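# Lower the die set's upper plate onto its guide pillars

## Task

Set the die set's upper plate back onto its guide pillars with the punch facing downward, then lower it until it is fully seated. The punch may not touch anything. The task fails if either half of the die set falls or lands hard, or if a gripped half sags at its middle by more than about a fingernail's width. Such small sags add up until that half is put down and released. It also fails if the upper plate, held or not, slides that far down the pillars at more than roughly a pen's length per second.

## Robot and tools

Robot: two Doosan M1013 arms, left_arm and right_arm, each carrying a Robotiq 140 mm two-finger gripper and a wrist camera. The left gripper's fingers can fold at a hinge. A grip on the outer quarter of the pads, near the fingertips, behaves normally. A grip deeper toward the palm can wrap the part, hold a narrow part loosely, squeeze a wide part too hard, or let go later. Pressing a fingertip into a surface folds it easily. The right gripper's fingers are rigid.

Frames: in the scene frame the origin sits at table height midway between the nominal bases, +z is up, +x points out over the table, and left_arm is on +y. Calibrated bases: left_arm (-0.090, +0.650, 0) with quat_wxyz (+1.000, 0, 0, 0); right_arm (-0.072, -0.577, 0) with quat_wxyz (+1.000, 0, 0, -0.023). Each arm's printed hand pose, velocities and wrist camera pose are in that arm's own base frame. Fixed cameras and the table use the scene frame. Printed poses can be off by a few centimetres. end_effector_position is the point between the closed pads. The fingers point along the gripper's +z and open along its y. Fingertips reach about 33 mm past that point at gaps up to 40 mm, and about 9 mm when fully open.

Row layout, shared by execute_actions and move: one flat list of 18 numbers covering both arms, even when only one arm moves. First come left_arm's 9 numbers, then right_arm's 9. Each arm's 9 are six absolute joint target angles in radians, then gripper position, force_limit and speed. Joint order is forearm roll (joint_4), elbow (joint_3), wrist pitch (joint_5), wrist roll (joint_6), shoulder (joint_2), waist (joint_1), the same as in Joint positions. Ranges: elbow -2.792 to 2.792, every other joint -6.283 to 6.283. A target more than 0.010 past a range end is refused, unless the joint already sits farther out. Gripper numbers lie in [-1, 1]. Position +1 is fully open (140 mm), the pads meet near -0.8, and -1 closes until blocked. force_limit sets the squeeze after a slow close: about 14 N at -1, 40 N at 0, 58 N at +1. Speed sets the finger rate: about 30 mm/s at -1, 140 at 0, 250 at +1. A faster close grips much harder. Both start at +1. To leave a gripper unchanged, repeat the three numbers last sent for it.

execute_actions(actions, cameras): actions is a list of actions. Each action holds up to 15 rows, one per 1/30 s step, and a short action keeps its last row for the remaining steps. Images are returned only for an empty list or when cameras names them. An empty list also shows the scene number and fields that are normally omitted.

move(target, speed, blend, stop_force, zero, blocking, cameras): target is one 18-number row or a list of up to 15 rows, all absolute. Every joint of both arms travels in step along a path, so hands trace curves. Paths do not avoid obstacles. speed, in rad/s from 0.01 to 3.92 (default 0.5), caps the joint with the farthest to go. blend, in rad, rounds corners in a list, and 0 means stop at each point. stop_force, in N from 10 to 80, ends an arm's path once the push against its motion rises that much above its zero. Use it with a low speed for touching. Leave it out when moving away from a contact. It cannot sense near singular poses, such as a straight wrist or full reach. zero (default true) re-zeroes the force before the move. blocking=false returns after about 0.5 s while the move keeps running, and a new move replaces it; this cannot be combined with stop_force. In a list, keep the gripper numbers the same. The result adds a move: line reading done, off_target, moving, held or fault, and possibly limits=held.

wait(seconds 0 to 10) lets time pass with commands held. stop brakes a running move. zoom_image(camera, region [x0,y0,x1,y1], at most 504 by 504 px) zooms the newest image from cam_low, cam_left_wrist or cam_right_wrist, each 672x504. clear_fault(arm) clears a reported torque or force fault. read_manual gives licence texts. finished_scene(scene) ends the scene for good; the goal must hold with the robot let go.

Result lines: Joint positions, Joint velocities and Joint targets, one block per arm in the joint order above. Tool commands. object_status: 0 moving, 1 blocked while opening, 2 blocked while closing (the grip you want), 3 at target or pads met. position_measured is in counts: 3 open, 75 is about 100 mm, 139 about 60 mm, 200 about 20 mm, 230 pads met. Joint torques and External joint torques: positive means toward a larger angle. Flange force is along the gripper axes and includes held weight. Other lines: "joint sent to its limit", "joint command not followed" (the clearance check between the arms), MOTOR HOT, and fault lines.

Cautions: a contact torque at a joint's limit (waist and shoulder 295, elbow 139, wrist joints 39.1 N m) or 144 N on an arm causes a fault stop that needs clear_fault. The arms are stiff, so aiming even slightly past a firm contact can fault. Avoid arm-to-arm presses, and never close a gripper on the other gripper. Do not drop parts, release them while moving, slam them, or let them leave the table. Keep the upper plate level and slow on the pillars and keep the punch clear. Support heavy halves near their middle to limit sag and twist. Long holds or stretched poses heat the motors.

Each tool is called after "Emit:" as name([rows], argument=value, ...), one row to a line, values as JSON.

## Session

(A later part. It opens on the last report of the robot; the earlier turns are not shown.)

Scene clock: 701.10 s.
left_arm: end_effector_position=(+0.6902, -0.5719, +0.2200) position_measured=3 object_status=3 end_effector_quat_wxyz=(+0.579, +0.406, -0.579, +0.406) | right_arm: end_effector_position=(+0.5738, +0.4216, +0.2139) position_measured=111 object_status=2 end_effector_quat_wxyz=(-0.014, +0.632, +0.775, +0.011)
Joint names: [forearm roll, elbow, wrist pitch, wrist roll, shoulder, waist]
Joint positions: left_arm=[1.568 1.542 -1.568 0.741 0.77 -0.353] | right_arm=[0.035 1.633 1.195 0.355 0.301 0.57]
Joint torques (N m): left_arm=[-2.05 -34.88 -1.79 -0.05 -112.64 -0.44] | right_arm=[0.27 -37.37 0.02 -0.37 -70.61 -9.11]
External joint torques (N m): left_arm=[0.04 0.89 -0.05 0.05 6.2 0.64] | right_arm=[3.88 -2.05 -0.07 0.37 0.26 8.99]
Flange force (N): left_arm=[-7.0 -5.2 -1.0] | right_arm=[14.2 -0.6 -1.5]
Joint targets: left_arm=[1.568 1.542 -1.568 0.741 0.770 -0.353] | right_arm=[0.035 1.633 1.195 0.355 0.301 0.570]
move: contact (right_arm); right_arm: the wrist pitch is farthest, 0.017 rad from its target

Emit:
move(target=[1.5682,1.5417,-1.5679,0.7411,0.7703,-0.3530,1,1,-1,0.0350,1.6318,1.1967,0.3551,0.3005,0.57019,-1,1,-1], speed=0.02)

Emit:
move(target=[1.5682,1.5417,-1.5679,0.7411,0.7703,-0.3530,1,1,-1,0.0353,1.6437,1.1787,0.3551,0.3067,0.57019,-1,1,-1], speed=0.02, stop_force=12, cameras=["cam_left_wrist","cam_right_wrist"])

Emit:
zoom_image(camera="cam_right_wrist", region=[330, 10, 400, 80])

Scene clock: 719.80 s.
left_arm: end_effector_position=(+0.6902, -0.5719, +0.2200) position_measured=3 object_status=3 end_effector_quat_wxyz=(+0.579, +0.406, -0.579, +0.406) | right_arm: end_effector_position=(+0.5738, +0.4217, +0.2147) position_measured=111 object_status=2 end_effector_quat_wxyz=(-0.013, +0.632, +0.775, +0.011)
Joint names: [forearm roll, elbow, wrist pitch, wrist roll, shoulder, waist]
Joint positions: left_arm=[1.568 1.542 -1.568 0.741 0.77 -0.353] | right_arm=[0.035 1.632 1.197 0.355 0.301 0.57]
Joint torques (N m): left_arm=[-2.07 -34.92 -1.75 -0.06 -112.48 -0.56] | right_arm=[2.82 -46.56 0.62 -0.35 -85.04 -3.99]
External joint torques (N m): left_arm=[0.1 1.02 -0.08 0.06 6.38 0.14] | right_arm=[1.35 7.09 -0.68 0.35 14.61 4.02]
Flange force (N): left_arm=[-7.2 -5.0 -0.5] | right_arm=[8.1 4.4 17.9]
Joint targets: left_arm=[1.568 1.542 -1.568 0.741 0.770 -0.353] | right_arm=[0.035 1.632 1.197 0.355 0.300 0.570]
move: done

Scene clock: 720.50 s.
left_arm: end_effector_position=(+0.6902, -0.5719, +0.2200) position_measured=3 object_status=3 end_effector_quat_wxyz=(+0.579, +0.406, -0.579, +0.406) | right_arm: end_effector_position=(+0.5738, +0.4218, +0.2136) position_measured=111 object_status=2 end_effector_quat_wxyz=(-0.013, +0.632, +0.775, +0.011)
Joint names: [forearm roll, elbow, wrist pitch, wrist roll, shoulder, waist]
Joint positions: left_arm=[1.568 1.542 -1.568 0.741 0.77 -0.353] | right_arm=[0.035 1.633 1.194 0.355 0.301 0.57]
Joint torques (N m): left_arm=[-2.08 -34.92 -1.81 -0.06 -112.67 -0.54] | right_arm=[1 -35.01 -1.88 -0.55 -63.52 -7.94]
External joint torques (N m): left_arm=[0.09 1.08 -0.02 0.06 6.76 0.64] | right_arm=[3.16 -4.36 1.83 0.55 -6.7 7.99]
Flange force (N): left_arm=[-7.6 -5.3 -1.0] | right_arm=[11.5 -4.5 -11.5]
Joint targets: left_arm=[1.568 1.542 -1.568 0.741 0.770 -0.353] | right_arm=[0.035 1.633 1.194 0.355 0.301 0.570]
move: contact (right_arm); right_arm: the wrist pitch is farthest, 0.016 rad from its target
Images, in order (width x height): cam_left_wrist 672x504, cam_right_wrist 672x504.

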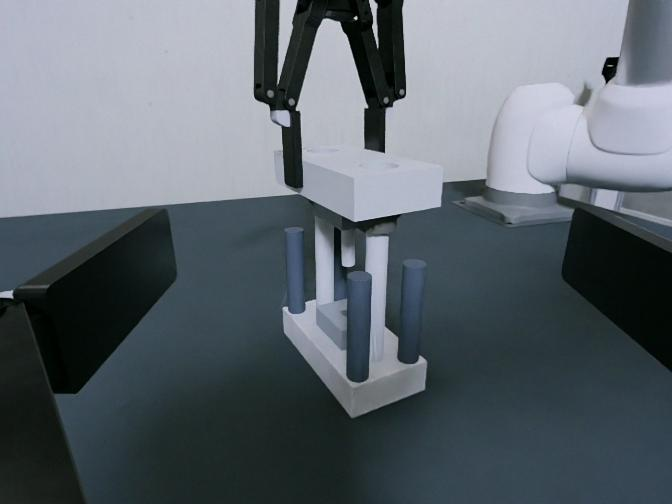

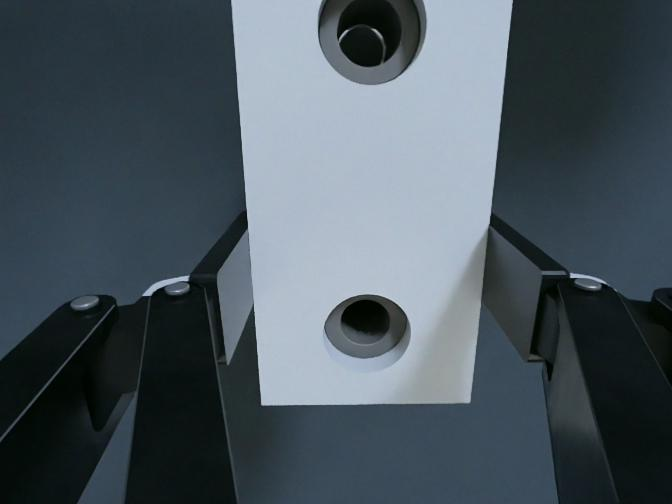

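Scaled by 7.200 from the camera's 672x504 image, which has a finer 960x720 frame.

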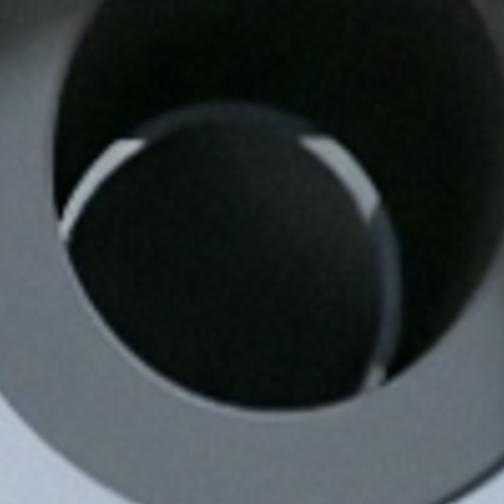

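Emit:
move(target=[1.5682,1.5417,-1.5679,0.7411,0.7703,-0.3530,1,1,-1,0.0350,1.6315,1.1967,0.3557,0.3007,0.57075,-1,1,-1], speed=0.02)

Emit:
move(target=[1.5682,1.5417,-1.5679,0.7411,0.7703,-0.3530,1,1,-1,0.0353,1.6434,1.1787,0.3557,0.3069,0.57075,-1,1,-1], speed=0.02, stop_force=12)

Scene clock: 733.30 s.
left_arm: end_effector_position=(+0.6902, -0.5719, +0.2200) position_measured=3 object_status=3 end_effector_quat_wxyz=(+0.579, +0.406, -0.579, +0.406) | right_arm: end_effector_position=(+0.5737, +0.4221, +0.2147) position_measured=111 object_status=2 end_effector_quat_wxyz=(-0.013, +0.632, +0.775, +0.011)
Joint names: [forearm roll, elbow, wrist pitch, wrist roll, shoulder, waist]
Joint positions: left_arm=[1.568 1.542 -1.568 0.741 0.77 -0.353] | right_arm=[0.035 1.632 1.197 0.356 0.301 0.571]
Joint torques (N m): left_arm=[-2.06 -35 -1.79 -0.05 -112.45 -0.62] | right_arm=[5.02 -48.1 -0.25 -0.34 -85 0.4]
External joint torques (N m): left_arm=[0.06 1.04 -0.04 0.05 6.17 0.71] | right_arm=[-0.87 8.84 0.2 0.34 15.27 -0.32]
Flange force (N): left_arm=[-7.0 -4.8 -1.1] | right_arm=[1.5 4.7 18.5]
Joint targets: left_arm=[1.568 1.542 -1.568 0.741 0.770 -0.353] | right_arm=[0.035 1.632 1.197 0.356 0.301 0.571]
move: done

Scene clock: 734.00 s.
left_arm: end_effector_position=(+0.6902, -0.5719, +0.2200) position_measured=3 object_status=3 end_effector_quat_wxyz=(+0.579, +0.406, -0.579, +0.406) | right_arm: end_effector_position=(+0.5737, +0.4222, +0.2137) position_measured=111 object_status=2 end_effector_quat_wxyz=(-0.013, +0.632, +0.775, +0.011)
Joint names: [forearm roll, elbow, wrist pitch, wrist roll, shoulder, waist]
Joint positions: left_arm=[1.568 1.542 -1.568 0.741 0.77 -0.353] | right_arm=[0.035 1.633 1.194 0.356 0.301 0.571]
Joint torques (N m): left_arm=[-2.06 -35 -1.8 -0.04 -112.56 -0.47] | right_arm=[3.79 -39.79 -2.35 -0.44 -69.4 -2.16]
External joint torques (N m): left_arm=[0.11 1.24 -0.02 0.04 7 -0.04] | right_arm=[0.36 0.47 2.3 0.44 -0.58 2.19]
Flange force (N): left_arm=[-7.9 -5.3 -0.3] | right_arm=[3.3 -1.9 -3.6]
Joint targets: left_arm=[1.568 1.542 -1.568 0.741 0.770 -0.353] | right_arm=[0.035 1.633 1.194 0.356 0.301 0.571]
move: contact (right_arm); right_arm: the wrist pitch is farthest, 0.016 rad from its target

Emit:
move(target=[1.5682,1.5417,-1.5679,0.7411,0.7703,-0.3530,1,1,-1,0.0350,1.6319,1.1966,0.3558,0.3004,0.57085,-1,1,-1], speed=0.02)

Emit:
move(target=[1.5682,1.5417,-1.5679,0.7411,0.7703,-0.3530,1,1,-1,0.0353,1.6438,1.1786,0.3558,0.3066,0.57085,-1,1,-1], speed=0.02, stop_force=14, cameras=["cam_left_wrist","cam_right_wrist"])

Emit:
zoom_image(camera="cam_right_wrist", region=[330, 10, 400, 80])

Scene clock: 749.30 s.
left_arm: end_effector_position=(+0.6902, -0.5719, +0.2200) position_measured=3 object_status=3 end_effector_quat_wxyz=(+0.579, +0.406, -0.579, +0.406) | right_arm: end_effector_position=(+0.5735, +0.4221, +0.2147) position_measured=111 object_status=2 end_effector_quat_wxyz=(-0.013, +0.632, +0.775, +0.011)
Joint names: [forearm roll, elbow, wrist pitch, wrist roll, shoulder, waist]
Joint positions: left_arm=[1.568 1.542 -1.568 0.741 0.77 -0.353] | right_arm=[0.035 1.632 1.197 0.356 0.3 0.571]
Joint torques (N m): left_arm=[-2.03 -35.05 -1.78 -0.07 -112.4 -0.47] | right_arm=[5.42 -45.54 1.19 -0.16 -84.09 1.9]
External joint torques (N m): left_arm=[0.05 0.89 -0.07 0.07 5.43 0.08] | right_arm=[-1.25 5.97 -1.25 0.16 13.34 -1.77]
Flange force (N): left_arm=[-6.2 -4.2 -0.3] | right_arm=[0.3 7.5 16.6]
Joint targets: left_arm=[1.568 1.542 -1.568 0.741 0.770 -0.353] | right_arm=[0.035 1.632 1.197 0.356 0.300 0.571]
move: done

Scene clock: 750.00 s.
left_arm: end_effector_position=(+0.6902, -0.5719, +0.2200) position_measured=3 object_status=3 end_effector_quat_wxyz=(+0.579, +0.406, -0.579, +0.406) | right_arm: end_effector_position=(+0.5735, +0.4222, +0.2135) position_measured=111 object_status=2 end_effector_quat_wxyz=(-0.013, +0.632, +0.775, +0.011)
Joint names: [forearm roll, elbow, wrist pitch, wrist roll, shoulder, waist]
Joint positions: left_arm=[1.568 1.542 -1.568 0.741 0.77 -0.353] | right_arm=[0.035 1.633 1.194 0.356 0.301 0.571]
Joint torques (N m): left_arm=[-2.05 -34.95 -1.78 -0.06 -112.77 -0.54] | right_arm=[3.17 -35.8 -0.35 -0.32 -67.71 -3.33]
External joint torques (N m): left_arm=[0.08 1.01 -0.05 0.06 6.57 0.12] | right_arm=[0.99 -3.71 0.29 0.32 -2.84 3.29]
Flange force (N): left_arm=[-7.4 -5.3 -0.4] | right_arm=[6.3 1.3 -6.1]
Joint targets: left_arm=[1.568 1.542 -1.568 0.741 0.770 -0.353] | right_arm=[0.035 1.633 1.194 0.356 0.301 0.571]
move: contact (right_arm); right_arm: the wrist pitch is farthest, 0.015 rad from its target
Images, in order (width x height): cam_left_wrist 672x504, cam_right_wrist 672x504.

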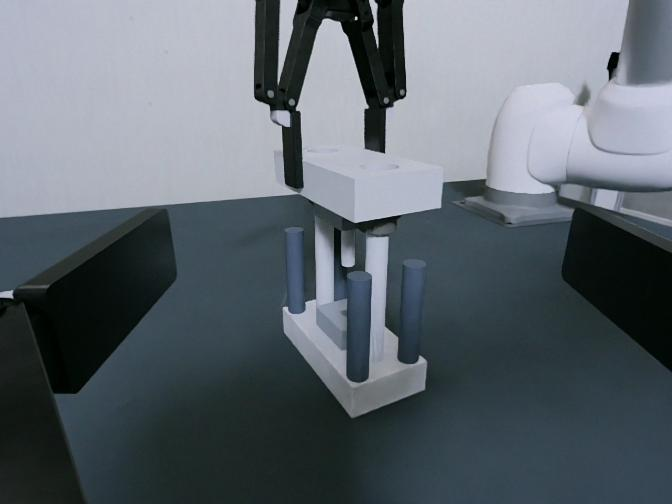

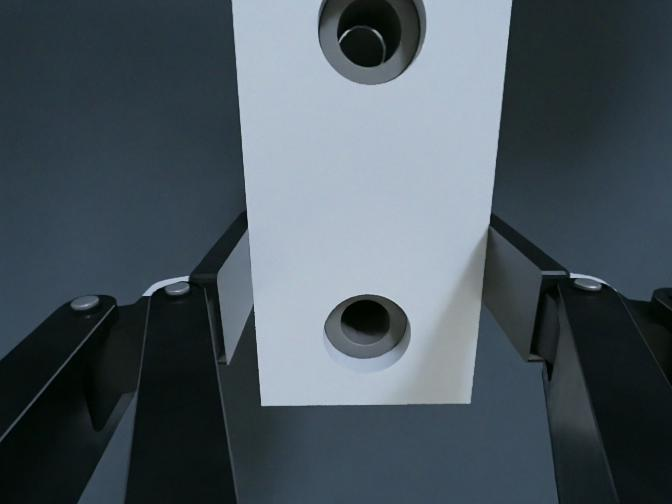

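Scaled by 7.200 from the camera's 672x504 image, which has a finer 960x720 frame.

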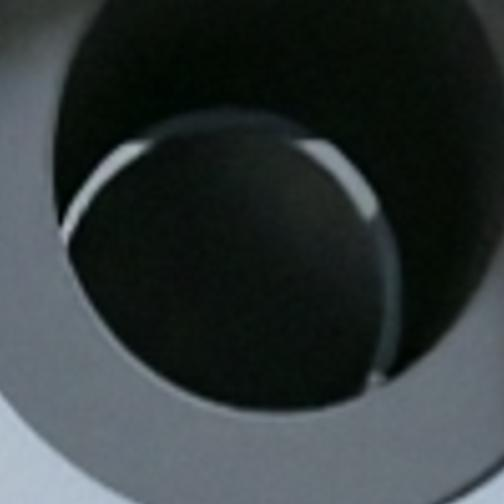

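Emit:
move(target=[1.5682,1.5417,-1.5679,0.7411,0.7703,-0.3530,1,1,-1,0.0350,1.6315,1.1967,0.3562,0.3007,0.57120,-1,1,-1], speed=0.02)

Emit:
move(target=[1.5682,1.5417,-1.5679,0.7411,0.7703,-0.3530,1,1,-1,0.0353,1.6434,1.1787,0.3562,0.3069,0.57120,-1,1,-1], speed=0.02, stop_force=16, cameras=["cam_left_wrist","cam_right_wrist"])

Emit:
zoom_image(camera="cam_right_wrist", region=[330, 10, 400, 80])

Emit:
zoom_image(camera="cam_left_wrist", region=[270, 175, 450, 295])

Scene clock: 769.10 s.
left_arm: end_effector_position=(+0.6902, -0.5719, +0.2200) position_measured=3 object_status=3 end_effector_quat_wxyz=(+0.579, +0.406, -0.579, +0.406) | right_arm: end_effector_position=(+0.5735, +0.4224, +0.2147) position_measured=111 object_status=2 end_effector_quat_wxyz=(-0.013, +0.632, +0.775, +0.011)
Joint names: [forearm roll, elbow, wrist pitch, wrist roll, shoulder, waist]
Joint positions: left_arm=[1.568 1.542 -1.568 0.741 0.77 -0.353] | right_arm=[0.035 1.632 1.197 0.356 0.301 0.571]
Joint torques (N m): left_arm=[-2.03 -34.91 -1.79 -0.06 -112.65 -0.55] | right_arm=[5.63 -46.66 0.24 -0.21 -84.51 1.97]
External joint torques (N m): left_arm=[0.03 0.95 -0.05 0.06 6.36 0.74] | right_arm=[-1.44 6.89 -0.29 0.21 13.19 -1.98]
Flange force (N): left_arm=[-7.2 -5.2 -1.1] | right_arm=[-0.5 6.1 15.8]
Joint targets: left_arm=[1.568 1.542 -1.568 0.741 0.770 -0.353] | right_arm=[0.035 1.632 1.197 0.356 0.301 0.571]
move: done

Scene clock: 769.83 s.
left_arm: end_effector_position=(+0.6902, -0.5719, +0.2200) position_measured=3 object_status=3 end_effector_quat_wxyz=(+0.579, +0.406, -0.579, +0.406) | right_arm: end_effector_position=(+0.5735, +0.4225, +0.2134) position_measured=111 object_status=2 end_effector_quat_wxyz=(-0.013, +0.632, +0.775, +0.011)
Joint names: [forearm roll, elbow, wrist pitch, wrist roll, shoulder, waist]
Joint positions: left_arm=[1.568 1.542 -1.568 0.741 0.77 -0.353] | right_arm=[0.035 1.633 1.194 0.356 0.301 0.571]
Joint torques (N m): left_arm=[-2.06 -34.92 -1.8 -0.06 -112.51 -0.52] | right_arm=[3.17 -37.22 -1.2 -0.38 -68.23 -3.42]
External joint torques (N m): left_arm=[0.07 1.1 -0.02 0.06 6.71 0.48] | right_arm=[0.97 -2.14 1.14 0.38 -1.95 3.32]
Flange force (N): left_arm=[-7.6 -5.2 -0.8] | right_arm=[5.8 0.0 -5.3]
Joint targets: left_arm=[1.568 1.542 -1.568 0.741 0.770 -0.353] | right_arm=[0.035 1.633 1.194 0.356 0.301 0.571]
move: contact (right_arm); right_arm: the wrist pitch is farthest, 0.015 rad from its target
Images, in order (width x height): cam_left_wrist 672x504, cam_right_wrist 672x504.

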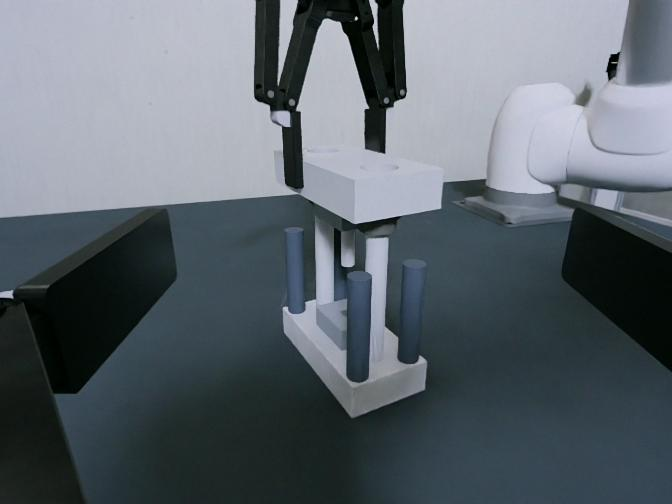

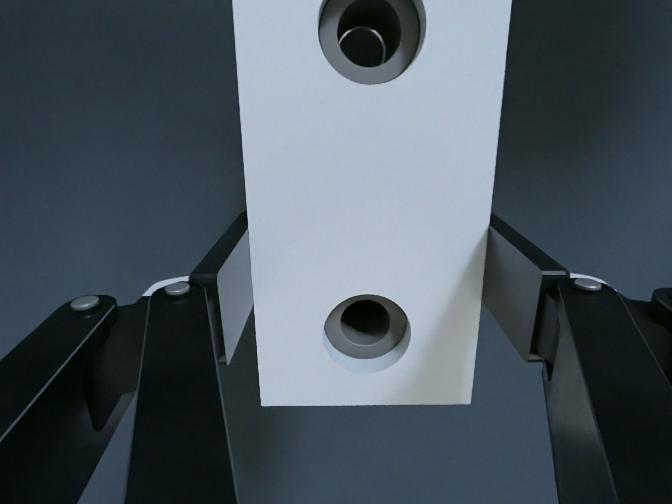

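Scaled by 7.200 from the camera's 672x504 image, which has a finer 960x720 frame.

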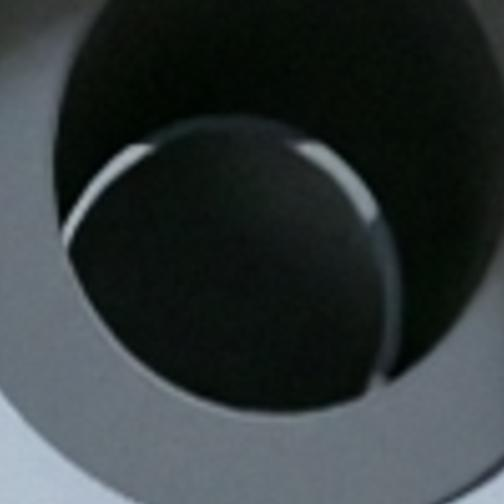

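Scaled by 2.800 from the camera's 672x504 image, which has a finer 960x720 frame.

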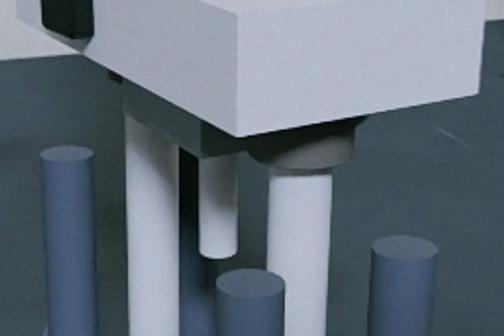

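Emit:
move(target=[1.5682,1.5417,-1.5679,0.7411,0.7703,-0.3530,1,1,-1,0.0576,1.6385,1.1878,0.3366,0.2958,0.55986,-1,1,-1], speed=0.04)

Emit:
move(target=[1.5682,1.5417,-1.5679,0.7411,0.7703,-0.3530,1,1,-1,0.0580,1.6509,1.1692,0.3366,0.3020,0.55986,-1,1,-1], speed=0.02, stop_force=12, cameras=["cam_left_wrist","cam_right_wrist"])

Emit:
zoom_image(camera="cam_right_wrist", region=[330, 10, 400, 80])

Scene clock: 797.40 s.
left_arm: end_effector_position=(+0.6902, -0.5719, +0.2200) position_measured=3 object_status=3 end_effector_quat_wxyz=(+0.579, +0.406, -0.579, +0.406) | right_arm: end_effector_position=(+0.5737, +0.4213, +0.2148) position_measured=111 object_status=2 end_effector_quat_wxyz=(-0.022, +0.632, +0.775, +0.018)
Joint names: [forearm roll, elbow, wrist pitch, wrist roll, shoulder, waist]
Joint positions: left_arm=[1.568 1.542 -1.568 0.741 0.77 -0.353] | right_arm=[0.058 1.639 1.188 0.337 0.296 0.56]
Joint torques (N m): left_arm=[-2.07 -34.93 -1.77 -0.05 -112.35 -0.53] | right_arm=[5.1 -46.38 0.63 -0.27 -83.91 0.33]
External joint torques (N m): left_arm=[0.06 0.95 -0.07 0.05 5.96 0.6] | right_arm=[-0.91 7.03 -0.71 0.27 14.46 -0.45]
Flange force (N): left_arm=[-6.7 -4.7 -1.0] | right_arm=[1.7 6.7 17.6]
Joint targets: left_arm=[1.568 1.542 -1.568 0.741 0.770 -0.353] | right_arm=[0.058 1.638 1.188 0.337 0.296 0.560]
move: done

Scene clock: 798.07 s.
left_arm: end_effector_position=(+0.6902, -0.5719, +0.2200) position_measured=3 object_status=3 end_effector_quat_wxyz=(+0.579, +0.406, -0.579, +0.406) | right_arm: end_effector_position=(+0.5737, +0.4213, +0.2139) position_measured=111 object_status=2 end_effector_quat_wxyz=(-0.022, +0.632, +0.775, +0.018)
Joint names: [forearm roll, elbow, wrist pitch, wrist roll, shoulder, waist]
Joint positions: left_arm=[1.568 1.542 -1.568 0.741 0.77 -0.353] | right_arm=[0.058 1.64 1.186 0.337 0.296 0.56]
Joint torques (N m): left_arm=[-2.07 -34.95 -1.78 -0.08 -112.71 -0.7] | right_arm=[3.79 -36.38 -0.82 -0.33 -66.9 -2.54]
External joint torques (N m): left_arm=[0.08 1.08 -0.05 0.07 6.75 0.56] | right_arm=[0.41 -3.05 0.76 0.33 -3.25 2.73]
Flange force (N): left_arm=[-7.7 -5.3 -1.0] | right_arm=[5.0 0.1 -6.4]
Joint targets: left_arm=[1.568 1.542 -1.568 0.741 0.770 -0.353] | right_arm=[0.058 1.640 1.186 0.337 0.296 0.560]
move: contact (right_arm); right_arm: the wrist pitch is farthest, 0.016 rad from its target
Images, in order (width x height): cam_left_wrist 672x504, cam_right_wrist 672x504.

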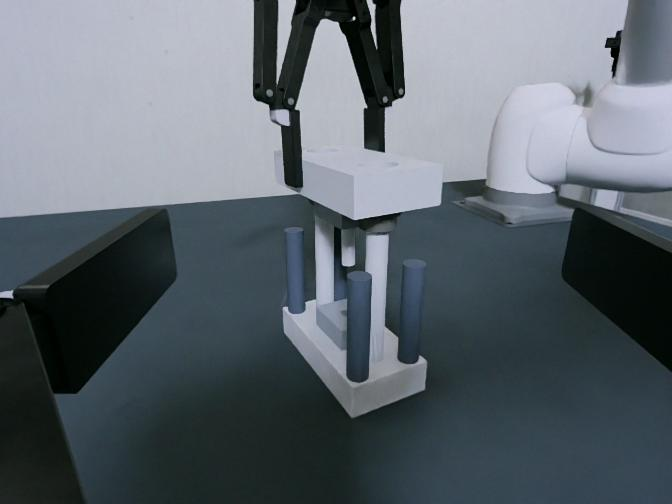

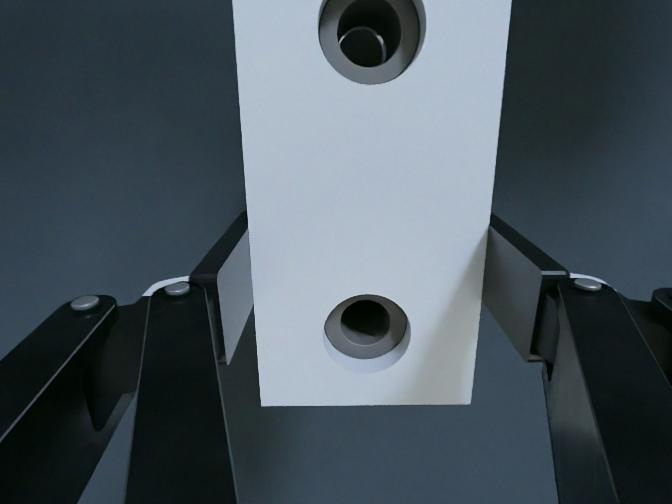

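Scaled by 7.200 from the camera's 672x504 image, which has a finer 960x720 frame.

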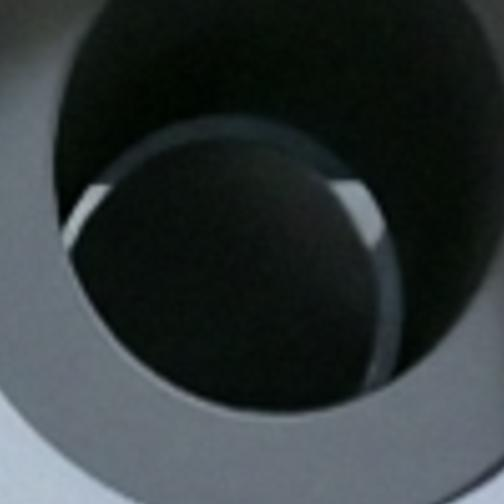

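Emit:
move(target=[1.5682,1.5417,-1.5679,0.7411,0.7703,-0.3530,1,1,-1,0.0576,1.6375,1.1881,0.3303,0.2965,0.55960,-1,1,-1], speed=0.04)

Emit:
move(target=[1.5682,1.5417,-1.5679,0.7411,0.7703,-0.3530,1,1,-1,0.0580,1.6499,1.1695,0.3303,0.3027,0.55960,-1,1,-1], speed=0.02, stop_force=10)

Scene clock: 813.20 s.
left_arm: end_effector_position=(+0.6902, -0.5719, +0.2200) position_measured=3 object_status=3 end_effector_quat_wxyz=(+0.579, +0.406, -0.579, +0.406) | right_arm: end_effector_position=(+0.5743, +0.4214, +0.2149) position_measured=111 object_status=2 end_effector_quat_wxyz=(-0.022, +0.630, +0.776, +0.018)
Joint names: [forearm roll, elbow, wrist pitch, wrist roll, shoulder, waist]
Joint positions: left_arm=[1.568 1.542 -1.568 0.741 0.77 -0.353] | right_arm=[0.058 1.638 1.188 0.33 0.297 0.56]
Joint torques (N m): left_arm=[-2.07 -34.95 -1.81 -0.04 -112.54 -0.48] | right_arm=[4.18 -50.71 -2.15 -0.48 -84.17 -1.59]
External joint torques (N m): left_arm=[0.07 0.71 -0.05 0.04 5.26 0.33] | right_arm=[0.02 11.26 2.08 0.48 14.26 1.49]
Flange force (N): left_arm=[-5.9 -4.5 -0.7] | right_arm=[1.4 -1.2 17.5]
Joint targets: left_arm=[1.568 1.542 -1.568 0.741 0.770 -0.353] | right_arm=[0.058 1.637 1.188 0.330 0.296 0.560]
move: done

Scene clock: 813.87 s.
left_arm: end_effector_position=(+0.6902, -0.5719, +0.2200) position_measured=3 object_status=3 end_effector_quat_wxyz=(+0.579, +0.406, -0.579, +0.406) | right_arm: end_effector_position=(+0.5743, +0.4214, +0.2141) position_measured=111 object_status=2 end_effector_quat_wxyz=(-0.022, +0.630, +0.776, +0.018)
Joint names: [forearm roll, elbow, wrist pitch, wrist roll, shoulder, waist]
Joint positions: left_arm=[1.568 1.542 -1.568 0.741 0.77 -0.353] | right_arm=[0.058 1.638 1.187 0.33 0.297 0.56]
Joint torques (N m): left_arm=[-2.08 -35.02 -1.79 -0.08 -112.39 -0.68] | right_arm=[2.35 -42.24 -4.21 -0.68 -67.97 -5.65]
External joint torques (N m): left_arm=[0.1 1.18 -0.04 0.07 6.5 0.6] | right_arm=[1.85 2.9 4.14 0.68 -1.73 5.72]
Flange force (N): left_arm=[-7.4 -4.8 -1.0] | right_arm=[6.0 -8.9 -4.5]
Joint targets: left_arm=[1.568 1.542 -1.568 0.741 0.770 -0.353] | right_arm=[0.058 1.638 1.187 0.330 0.297 0.560]
move: contact (right_arm); right_arm: the wrist pitch is farthest, 0.017 rad from its target

Emit:
move(target=[1.5682,1.5417,-1.5679,0.7411,0.7703,-0.3530,1,1,-1,0.0576,1.6380,1.1879,0.3342,0.2962,0.55995,-1,1,-1], speed=0.04)

Emit:
move(target=[1.5682,1.5417,-1.5679,0.7411,0.7703,-0.3530,1,1,-1,0.0580,1.6504,1.1693,0.3342,0.3024,0.55995,-1,1,-1], speed=0.02, stop_force=14, cameras=["cam_left_wrist","cam_right_wrist"])

Emit:
zoom_image(camera="cam_right_wrist", region=[330, 10, 400, 80])

Emit:
zoom_image(camera="cam_left_wrist", region=[290, 165, 420, 275])

Scene clock: 831.67 s.
left_arm: end_effector_position=(+0.6902, -0.5719, +0.2200) position_measured=3 object_status=3 end_effector_quat_wxyz=(+0.579, +0.406, -0.579, +0.406) | right_arm: end_effector_position=(+0.5739, +0.4214, +0.2148) position_measured=111 object_status=2 end_effector_quat_wxyz=(-0.022, +0.631, +0.775, +0.018)
Joint names: [forearm roll, elbow, wrist pitch, wrist roll, shoulder, waist]
Joint positions: left_arm=[1.568 1.542 -1.568 0.741 0.77 -0.353] | right_arm=[0.058 1.638 1.188 0.334 0.296 0.56]
Joint torques (N m): left_arm=[-2.05 -34.92 -1.8 -0.05 -112.65 -0.55] | right_arm=[5.63 -46.8 0.53 -0.26 -84.41 1.79]
External joint torques (N m): left_arm=[0.06 1.11 -0.02 0.05 6.88 0.53] | right_arm=[-1.43 7.35 -0.59 0.26 14.38 -1.73]
Flange force (N): left_arm=[-7.8 -5.4 -0.9] | right_arm=[-0.3 6.7 17.6]
Joint targets: left_arm=[1.568 1.542 -1.568 0.741 0.770 -0.353] | right_arm=[0.058 1.638 1.188 0.334 0.296 0.560]
move: done

Scene clock: 832.37 s.
left_arm: end_effector_position=(+0.6902, -0.5719, +0.2200) position_measured=3 object_status=3 end_effector_quat_wxyz=(+0.579, +0.406, -0.579, +0.406) | right_arm: end_effector_position=(+0.5740, +0.4215, +0.2138) position_measured=111 object_status=2 end_effector_quat_wxyz=(-0.022, +0.631, +0.775, +0.018)
Joint names: [forearm roll, elbow, wrist pitch, wrist roll, shoulder, waist]
Joint positions: left_arm=[1.568 1.542 -1.568 0.741 0.77 -0.353] | right_arm=[0.058 1.639 1.186 0.334 0.297 0.56]
Joint torques (N m): left_arm=[-2.04 -35 -1.81 -0.05 -112.57 -0.46] | right_arm=[3.39 -37.42 -1.54 -0.39 -67.36 -3.36]
External joint torques (N m): left_arm=[0.01 0.77 -0.04 0.05 5.3 0.82] | right_arm=[0.81 -2.03 1.46 0.39 -2.45 3.19]
Flange force (N): left_arm=[-6.0 -4.4 -1.2] | right_arm=[5.5 -0.6 -5.9]
Joint targets: left_arm=[1.568 1.542 -1.568 0.741 0.770 -0.353] | right_arm=[0.058 1.639 1.186 0.334 0.297 0.560]
move: contact (right_arm); right_arm: the wrist pitch is farthest, 0.016 rad from its target
Images, in order (width x height): cam_left_wrist 672x504, cam_right_wrist 672x504.

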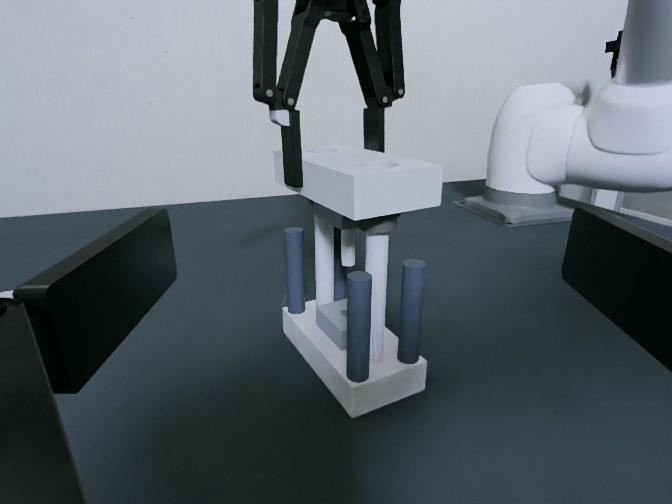

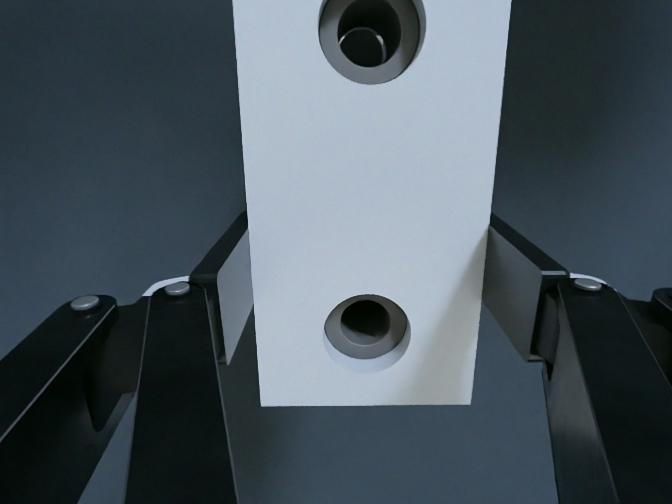

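Scaled by 7.200 from the camera's 672x504 image, which has a finer 960x720 frame.

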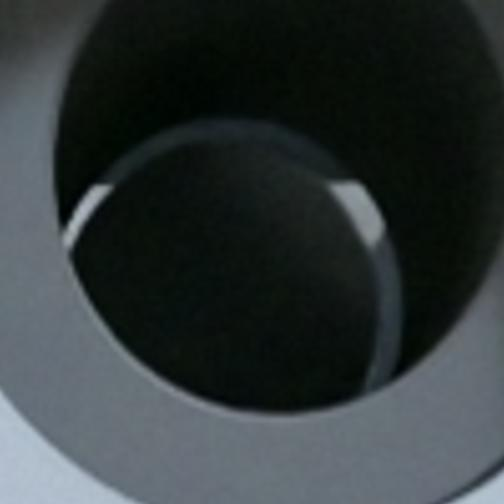

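Scaled by 3.877 from the camera's 672x504 image, which has a finer 960x720 frame.

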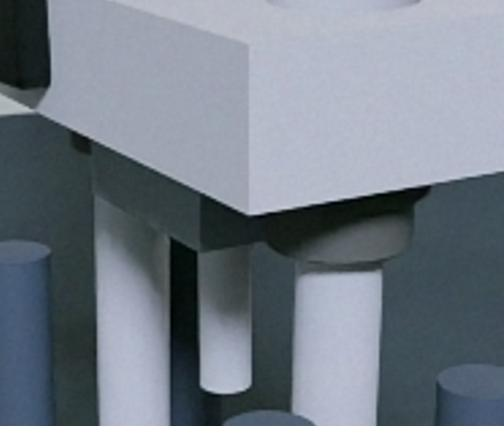

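Emit:
execute_actions(actions=[], cameras=["cam_low"])

Emit:
zoom_image(camera="cam_low", region=[55, 165, 155, 280])

Emit:
zoom_image(camera="cam_low", region=[65, 185, 105, 225])

Emit:
zoom_image(camera="cam_low", region=[105, 185, 145, 225])

Scene clock: 852.77 s.
left_arm: end_effector_position=(+0.6902, -0.5719, +0.2200) position_measured=3 object_status=3 end_effector_quat_wxyz=(+0.579, +0.406, -0.579, +0.406) | right_arm: end_effector_position=(+0.5740, +0.4215, +0.2138) position_measured=111 object_status=2 end_effector_quat_wxyz=(-0.022, +0.631, +0.775, +0.018)
Joint names: [forearm roll, elbow, wrist pitch, wrist roll, shoulder, waist]
Joint positions: left_arm=[1.568 1.542 -1.568 0.741 0.77 -0.353] | right_arm=[0.058 1.639 1.186 0.334 0.297 0.56]
Joint velocities: within noise
Joint torques (N m): left_arm=[-2.04 -34.98 -1.8 -0.08 -112.49 -0.74] | right_arm=[3.33 -37.7 -1.52 -0.35 -66.96 -3]
External joint torques (N m): left_arm=[0.03 0.82 -0.05 0.08 5.51 0.78] | right_arm=[0.88 -1.8 1.44 0.35 -3.07 2.92]
Flange force (N): left_arm=[-6.3 -4.5 -1.2] | right_arm=[4.5 -1.8 -6.0]
Joint targets: left_arm=[1.568 1.542 -1.568 0.741 0.770 -0.353] | right_arm=[0.058 1.639 1.186 0.334 0.297 0.560]
Tool commands: left_gripper/position=+1.0 left_gripper/force_limit=+1.0 left_gripper/speed=-1.0 right_gripper/position=-1.0 right_gripper/force_limit=+1.0 right_gripper/speed=-1.0
Images, in order (width x height): cam_low 672x504.

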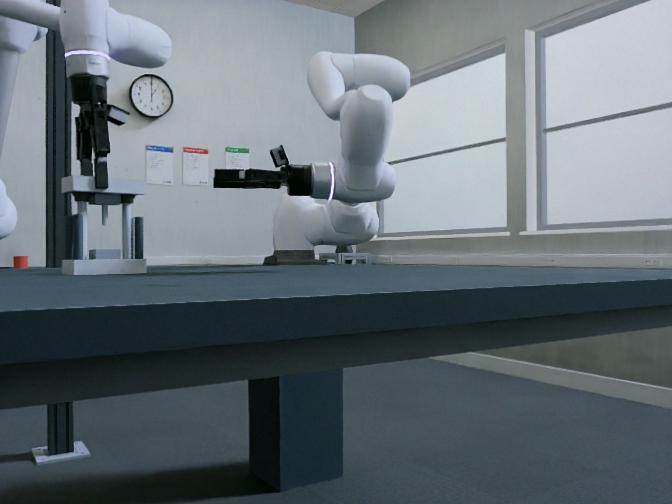

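Scaled by 4.383 from the camera's 672x504 image, which has a finer 960x720 frame.

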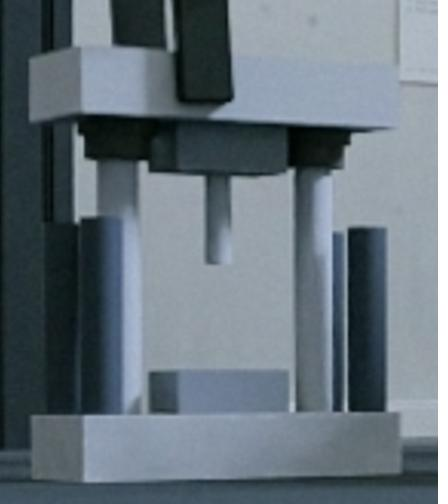

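Scaled by 12.600 from the camera's 672x504 image, which has a finer 960x720 frame.

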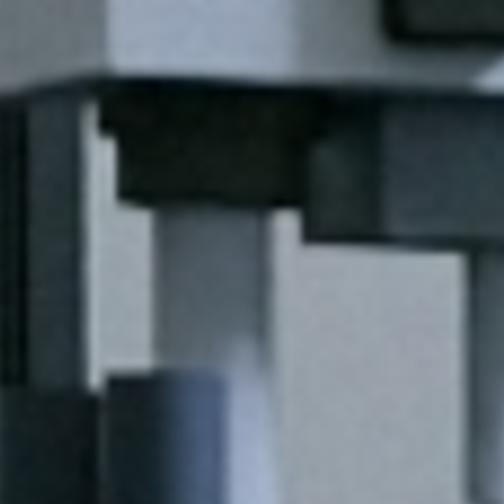

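Scaled by 12.600 from the camera's 672x504 image, which has a finer 960x720 frame.

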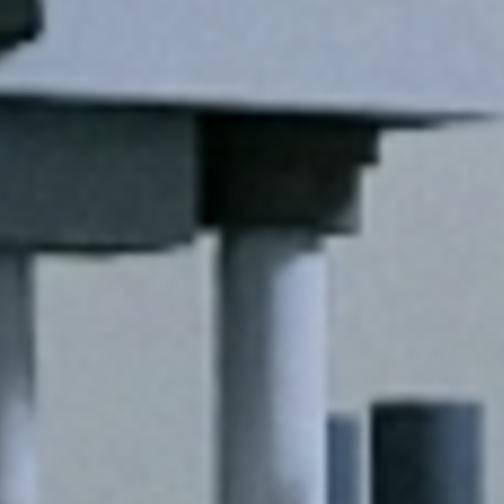

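Emit:
zoom_image(camera="cam_low", region=[55, 165, 105, 215])

Emit:
zoom_image(camera="cam_low", region=[105, 165, 155, 215])

Emit:
zoom_image(camera="cam_low", region=[55, 240, 155, 280])

Scaled by 10.080 from the camera's 672x504 image, which has a finer 960x720 frame.

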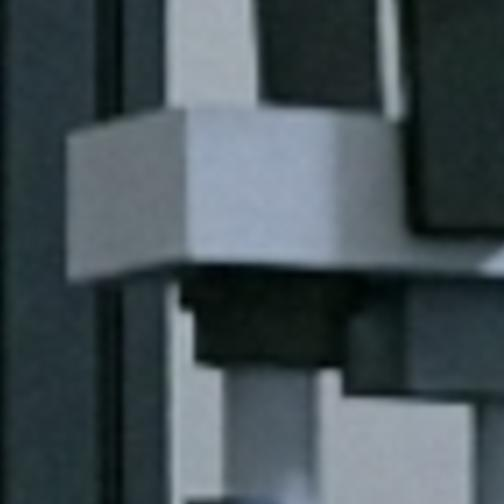

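Scaled by 10.080 from the camera's 672x504 image, which has a finer 960x720 frame.

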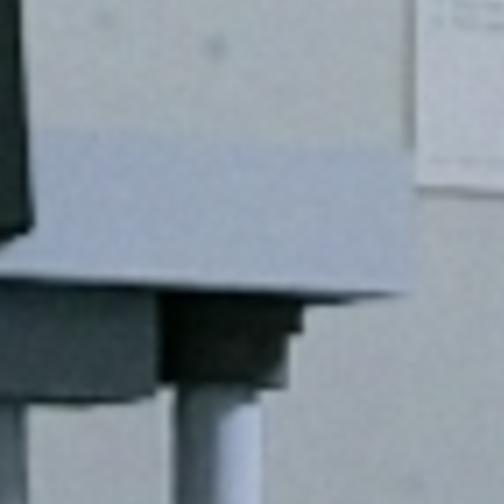

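Scaled by 5.040 from the camera's 672x504 image, which has a finer 960x720 frame.

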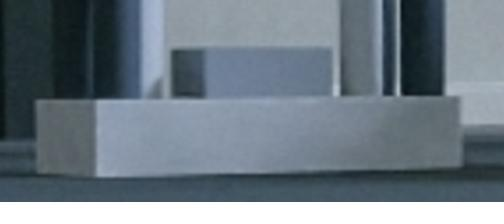

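Emit:
move(target=[1.5682,1.5417,-1.5679,0.7411,0.7703,-0.3530,1,1,-1,0.0372,1.6311,1.1973,0.3521,0.3001,0.57019,-1,1,-1], speed=0.04)

Emit:
move(target=[1.5682,1.5417,-1.5679,0.7411,0.7703,-0.3530,1,1,-1,0.0375,1.6438,1.1780,0.3521,0.3068,0.57019,-1,1,-1], speed=0.02, stop_force=12, cameras=["all"])

Emit:
zoom_image(camera="cam_right_wrist", region=[330, 10, 400, 80])

Emit:
zoom_image(camera="cam_low", region=[60, 170, 150, 220])

Scene clock: 922.10 s.
left_arm: end_effector_position=(+0.6902, -0.5719, +0.2200) position_measured=3 object_status=3 end_effector_quat_wxyz=(+0.579, +0.406, -0.579, +0.406) | right_arm: end_effector_position=(+0.5735, +0.4224, +0.2154) position_measured=111 object_status=2 end_effector_quat_wxyz=(-0.014, +0.631, +0.776, +0.012)
Joint names: [forearm roll, elbow, wrist pitch, wrist roll, shoulder, waist]
Joint positions: left_arm=[1.568 1.542 -1.568 0.741 0.77 -0.353] | right_arm=[0.037 1.631 1.197 0.352 0.3 0.57]
Joint torques (N m): left_arm=[-2.05 -35.06 -1.78 -0.04 -112.6 -0.44] | right_arm=[4.29 -48.02 -0.25 -0.27 -84.98 -1.04]
External joint torques (N m): left_arm=[0.06 1.08 -0.06 0.04 6.21 0.33] | right_arm=[-0.09 8.33 0.2 0.27 13.84 1.36]
Flange force (N): left_arm=[-7.0 -4.7 -0.7] | right_arm=[3.1 2.9 17.2]
Joint targets: left_arm=[1.568 1.542 -1.568 0.741 0.770 -0.353] | right_arm=[0.037 1.631 1.197 0.352 0.300 0.570]
move: done

Scene clock: 922.87 s.
left_arm: end_effector_position=(+0.6902, -0.5719, +0.2200) position_measured=3 object_status=3 end_effector_quat_wxyz=(+0.579, +0.406, -0.579, +0.406) | right_arm: end_effector_position=(+0.5736, +0.4225, +0.2133) position_measured=111 object_status=2 end_effector_quat_wxyz=(-0.014, +0.631, +0.776, +0.012)
Joint names: [forearm roll, elbow, wrist pitch, wrist roll, shoulder, waist]
Joint positions: left_arm=[1.568 1.542 -1.568 0.741 0.77 -0.353] | right_arm=[0.037 1.633 1.194 0.352 0.301 0.57]
Joint torques (N m): left_arm=[-2.06 -35.06 -1.79 -0.06 -112.47 -0.57] | right_arm=[3.49 -35.19 0.17 -0.24 -68.44 -2.42]
External joint torques (N m): left_arm=[0.07 1.27 -0.03 0.06 6.78 0.51] | right_arm=[0.69 -4.39 -0.23 0.24 -2.41 2.32]
Flange force (N): left_arm=[-7.7 -4.9 -0.9] | right_arm=[5.7 3.5 -5.8]
Joint targets: left_arm=[1.568 1.542 -1.568 0.741 0.770 -0.353] | right_arm=[0.037 1.633 1.194 0.352 0.301 0.570]
move: contact (right_arm); right_arm: the wrist pitch is farthest, 0.016 rad from its target

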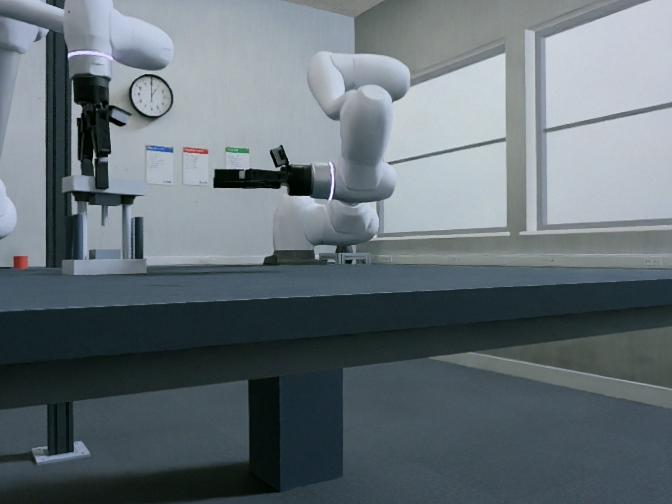

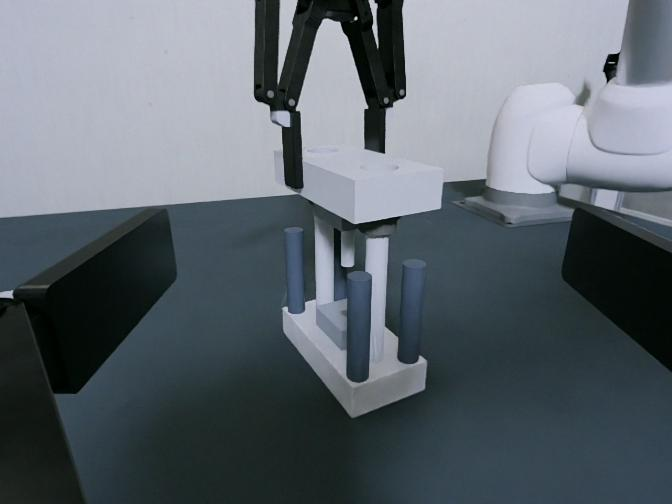

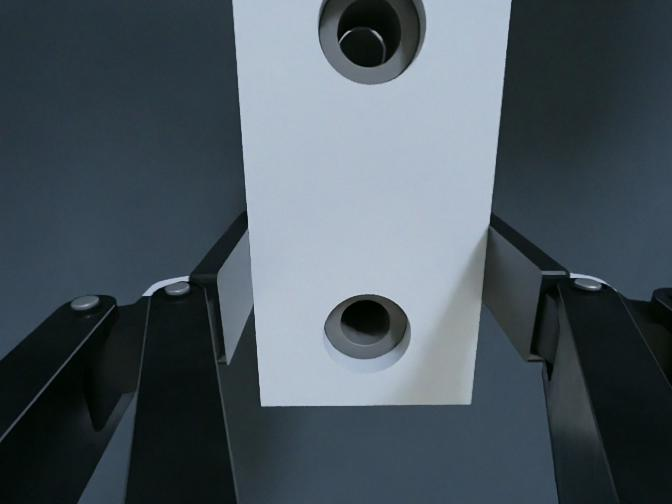

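Scaled by 7.200 from the camera's 672x504 image, which has a finer 960x720 frame.

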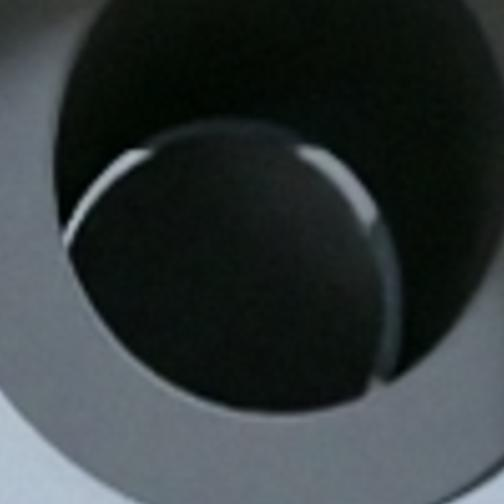

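Scaled by 5.600 from the camera's 672x504 image, which has a finer 960x720 frame.

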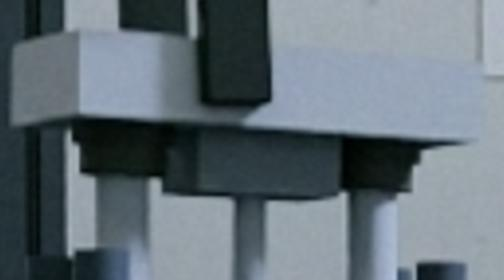

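Emit:
zoom_image(camera="cam_left_wrist", region=[295, 185, 345, 235])

Emit:
zoom_image(camera="cam_left_wrist", region=[350, 205, 410, 265])

Scaled by 10.080 from the camera's 672x504 image, which has a finer 960x720 frame.

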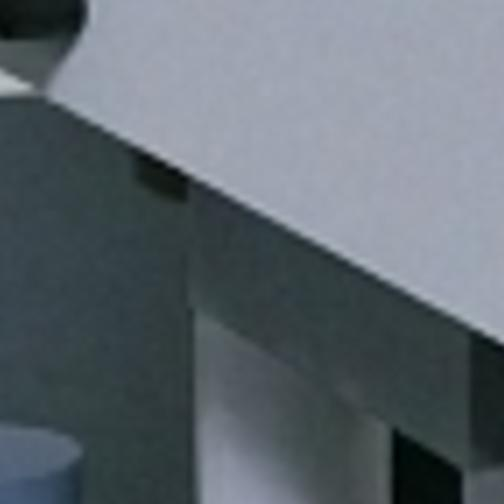

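Scaled by 8.400 from the camera's 672x504 image, which has a finer 960x720 frame.

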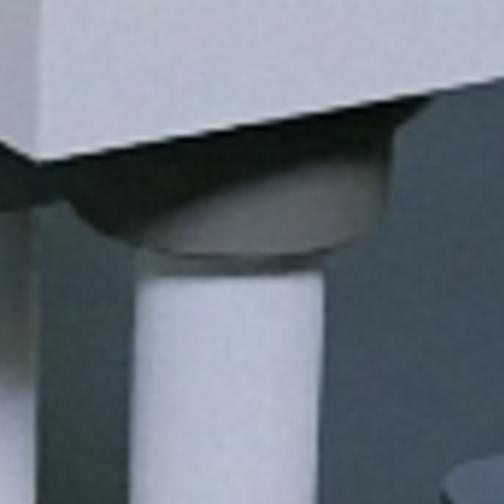

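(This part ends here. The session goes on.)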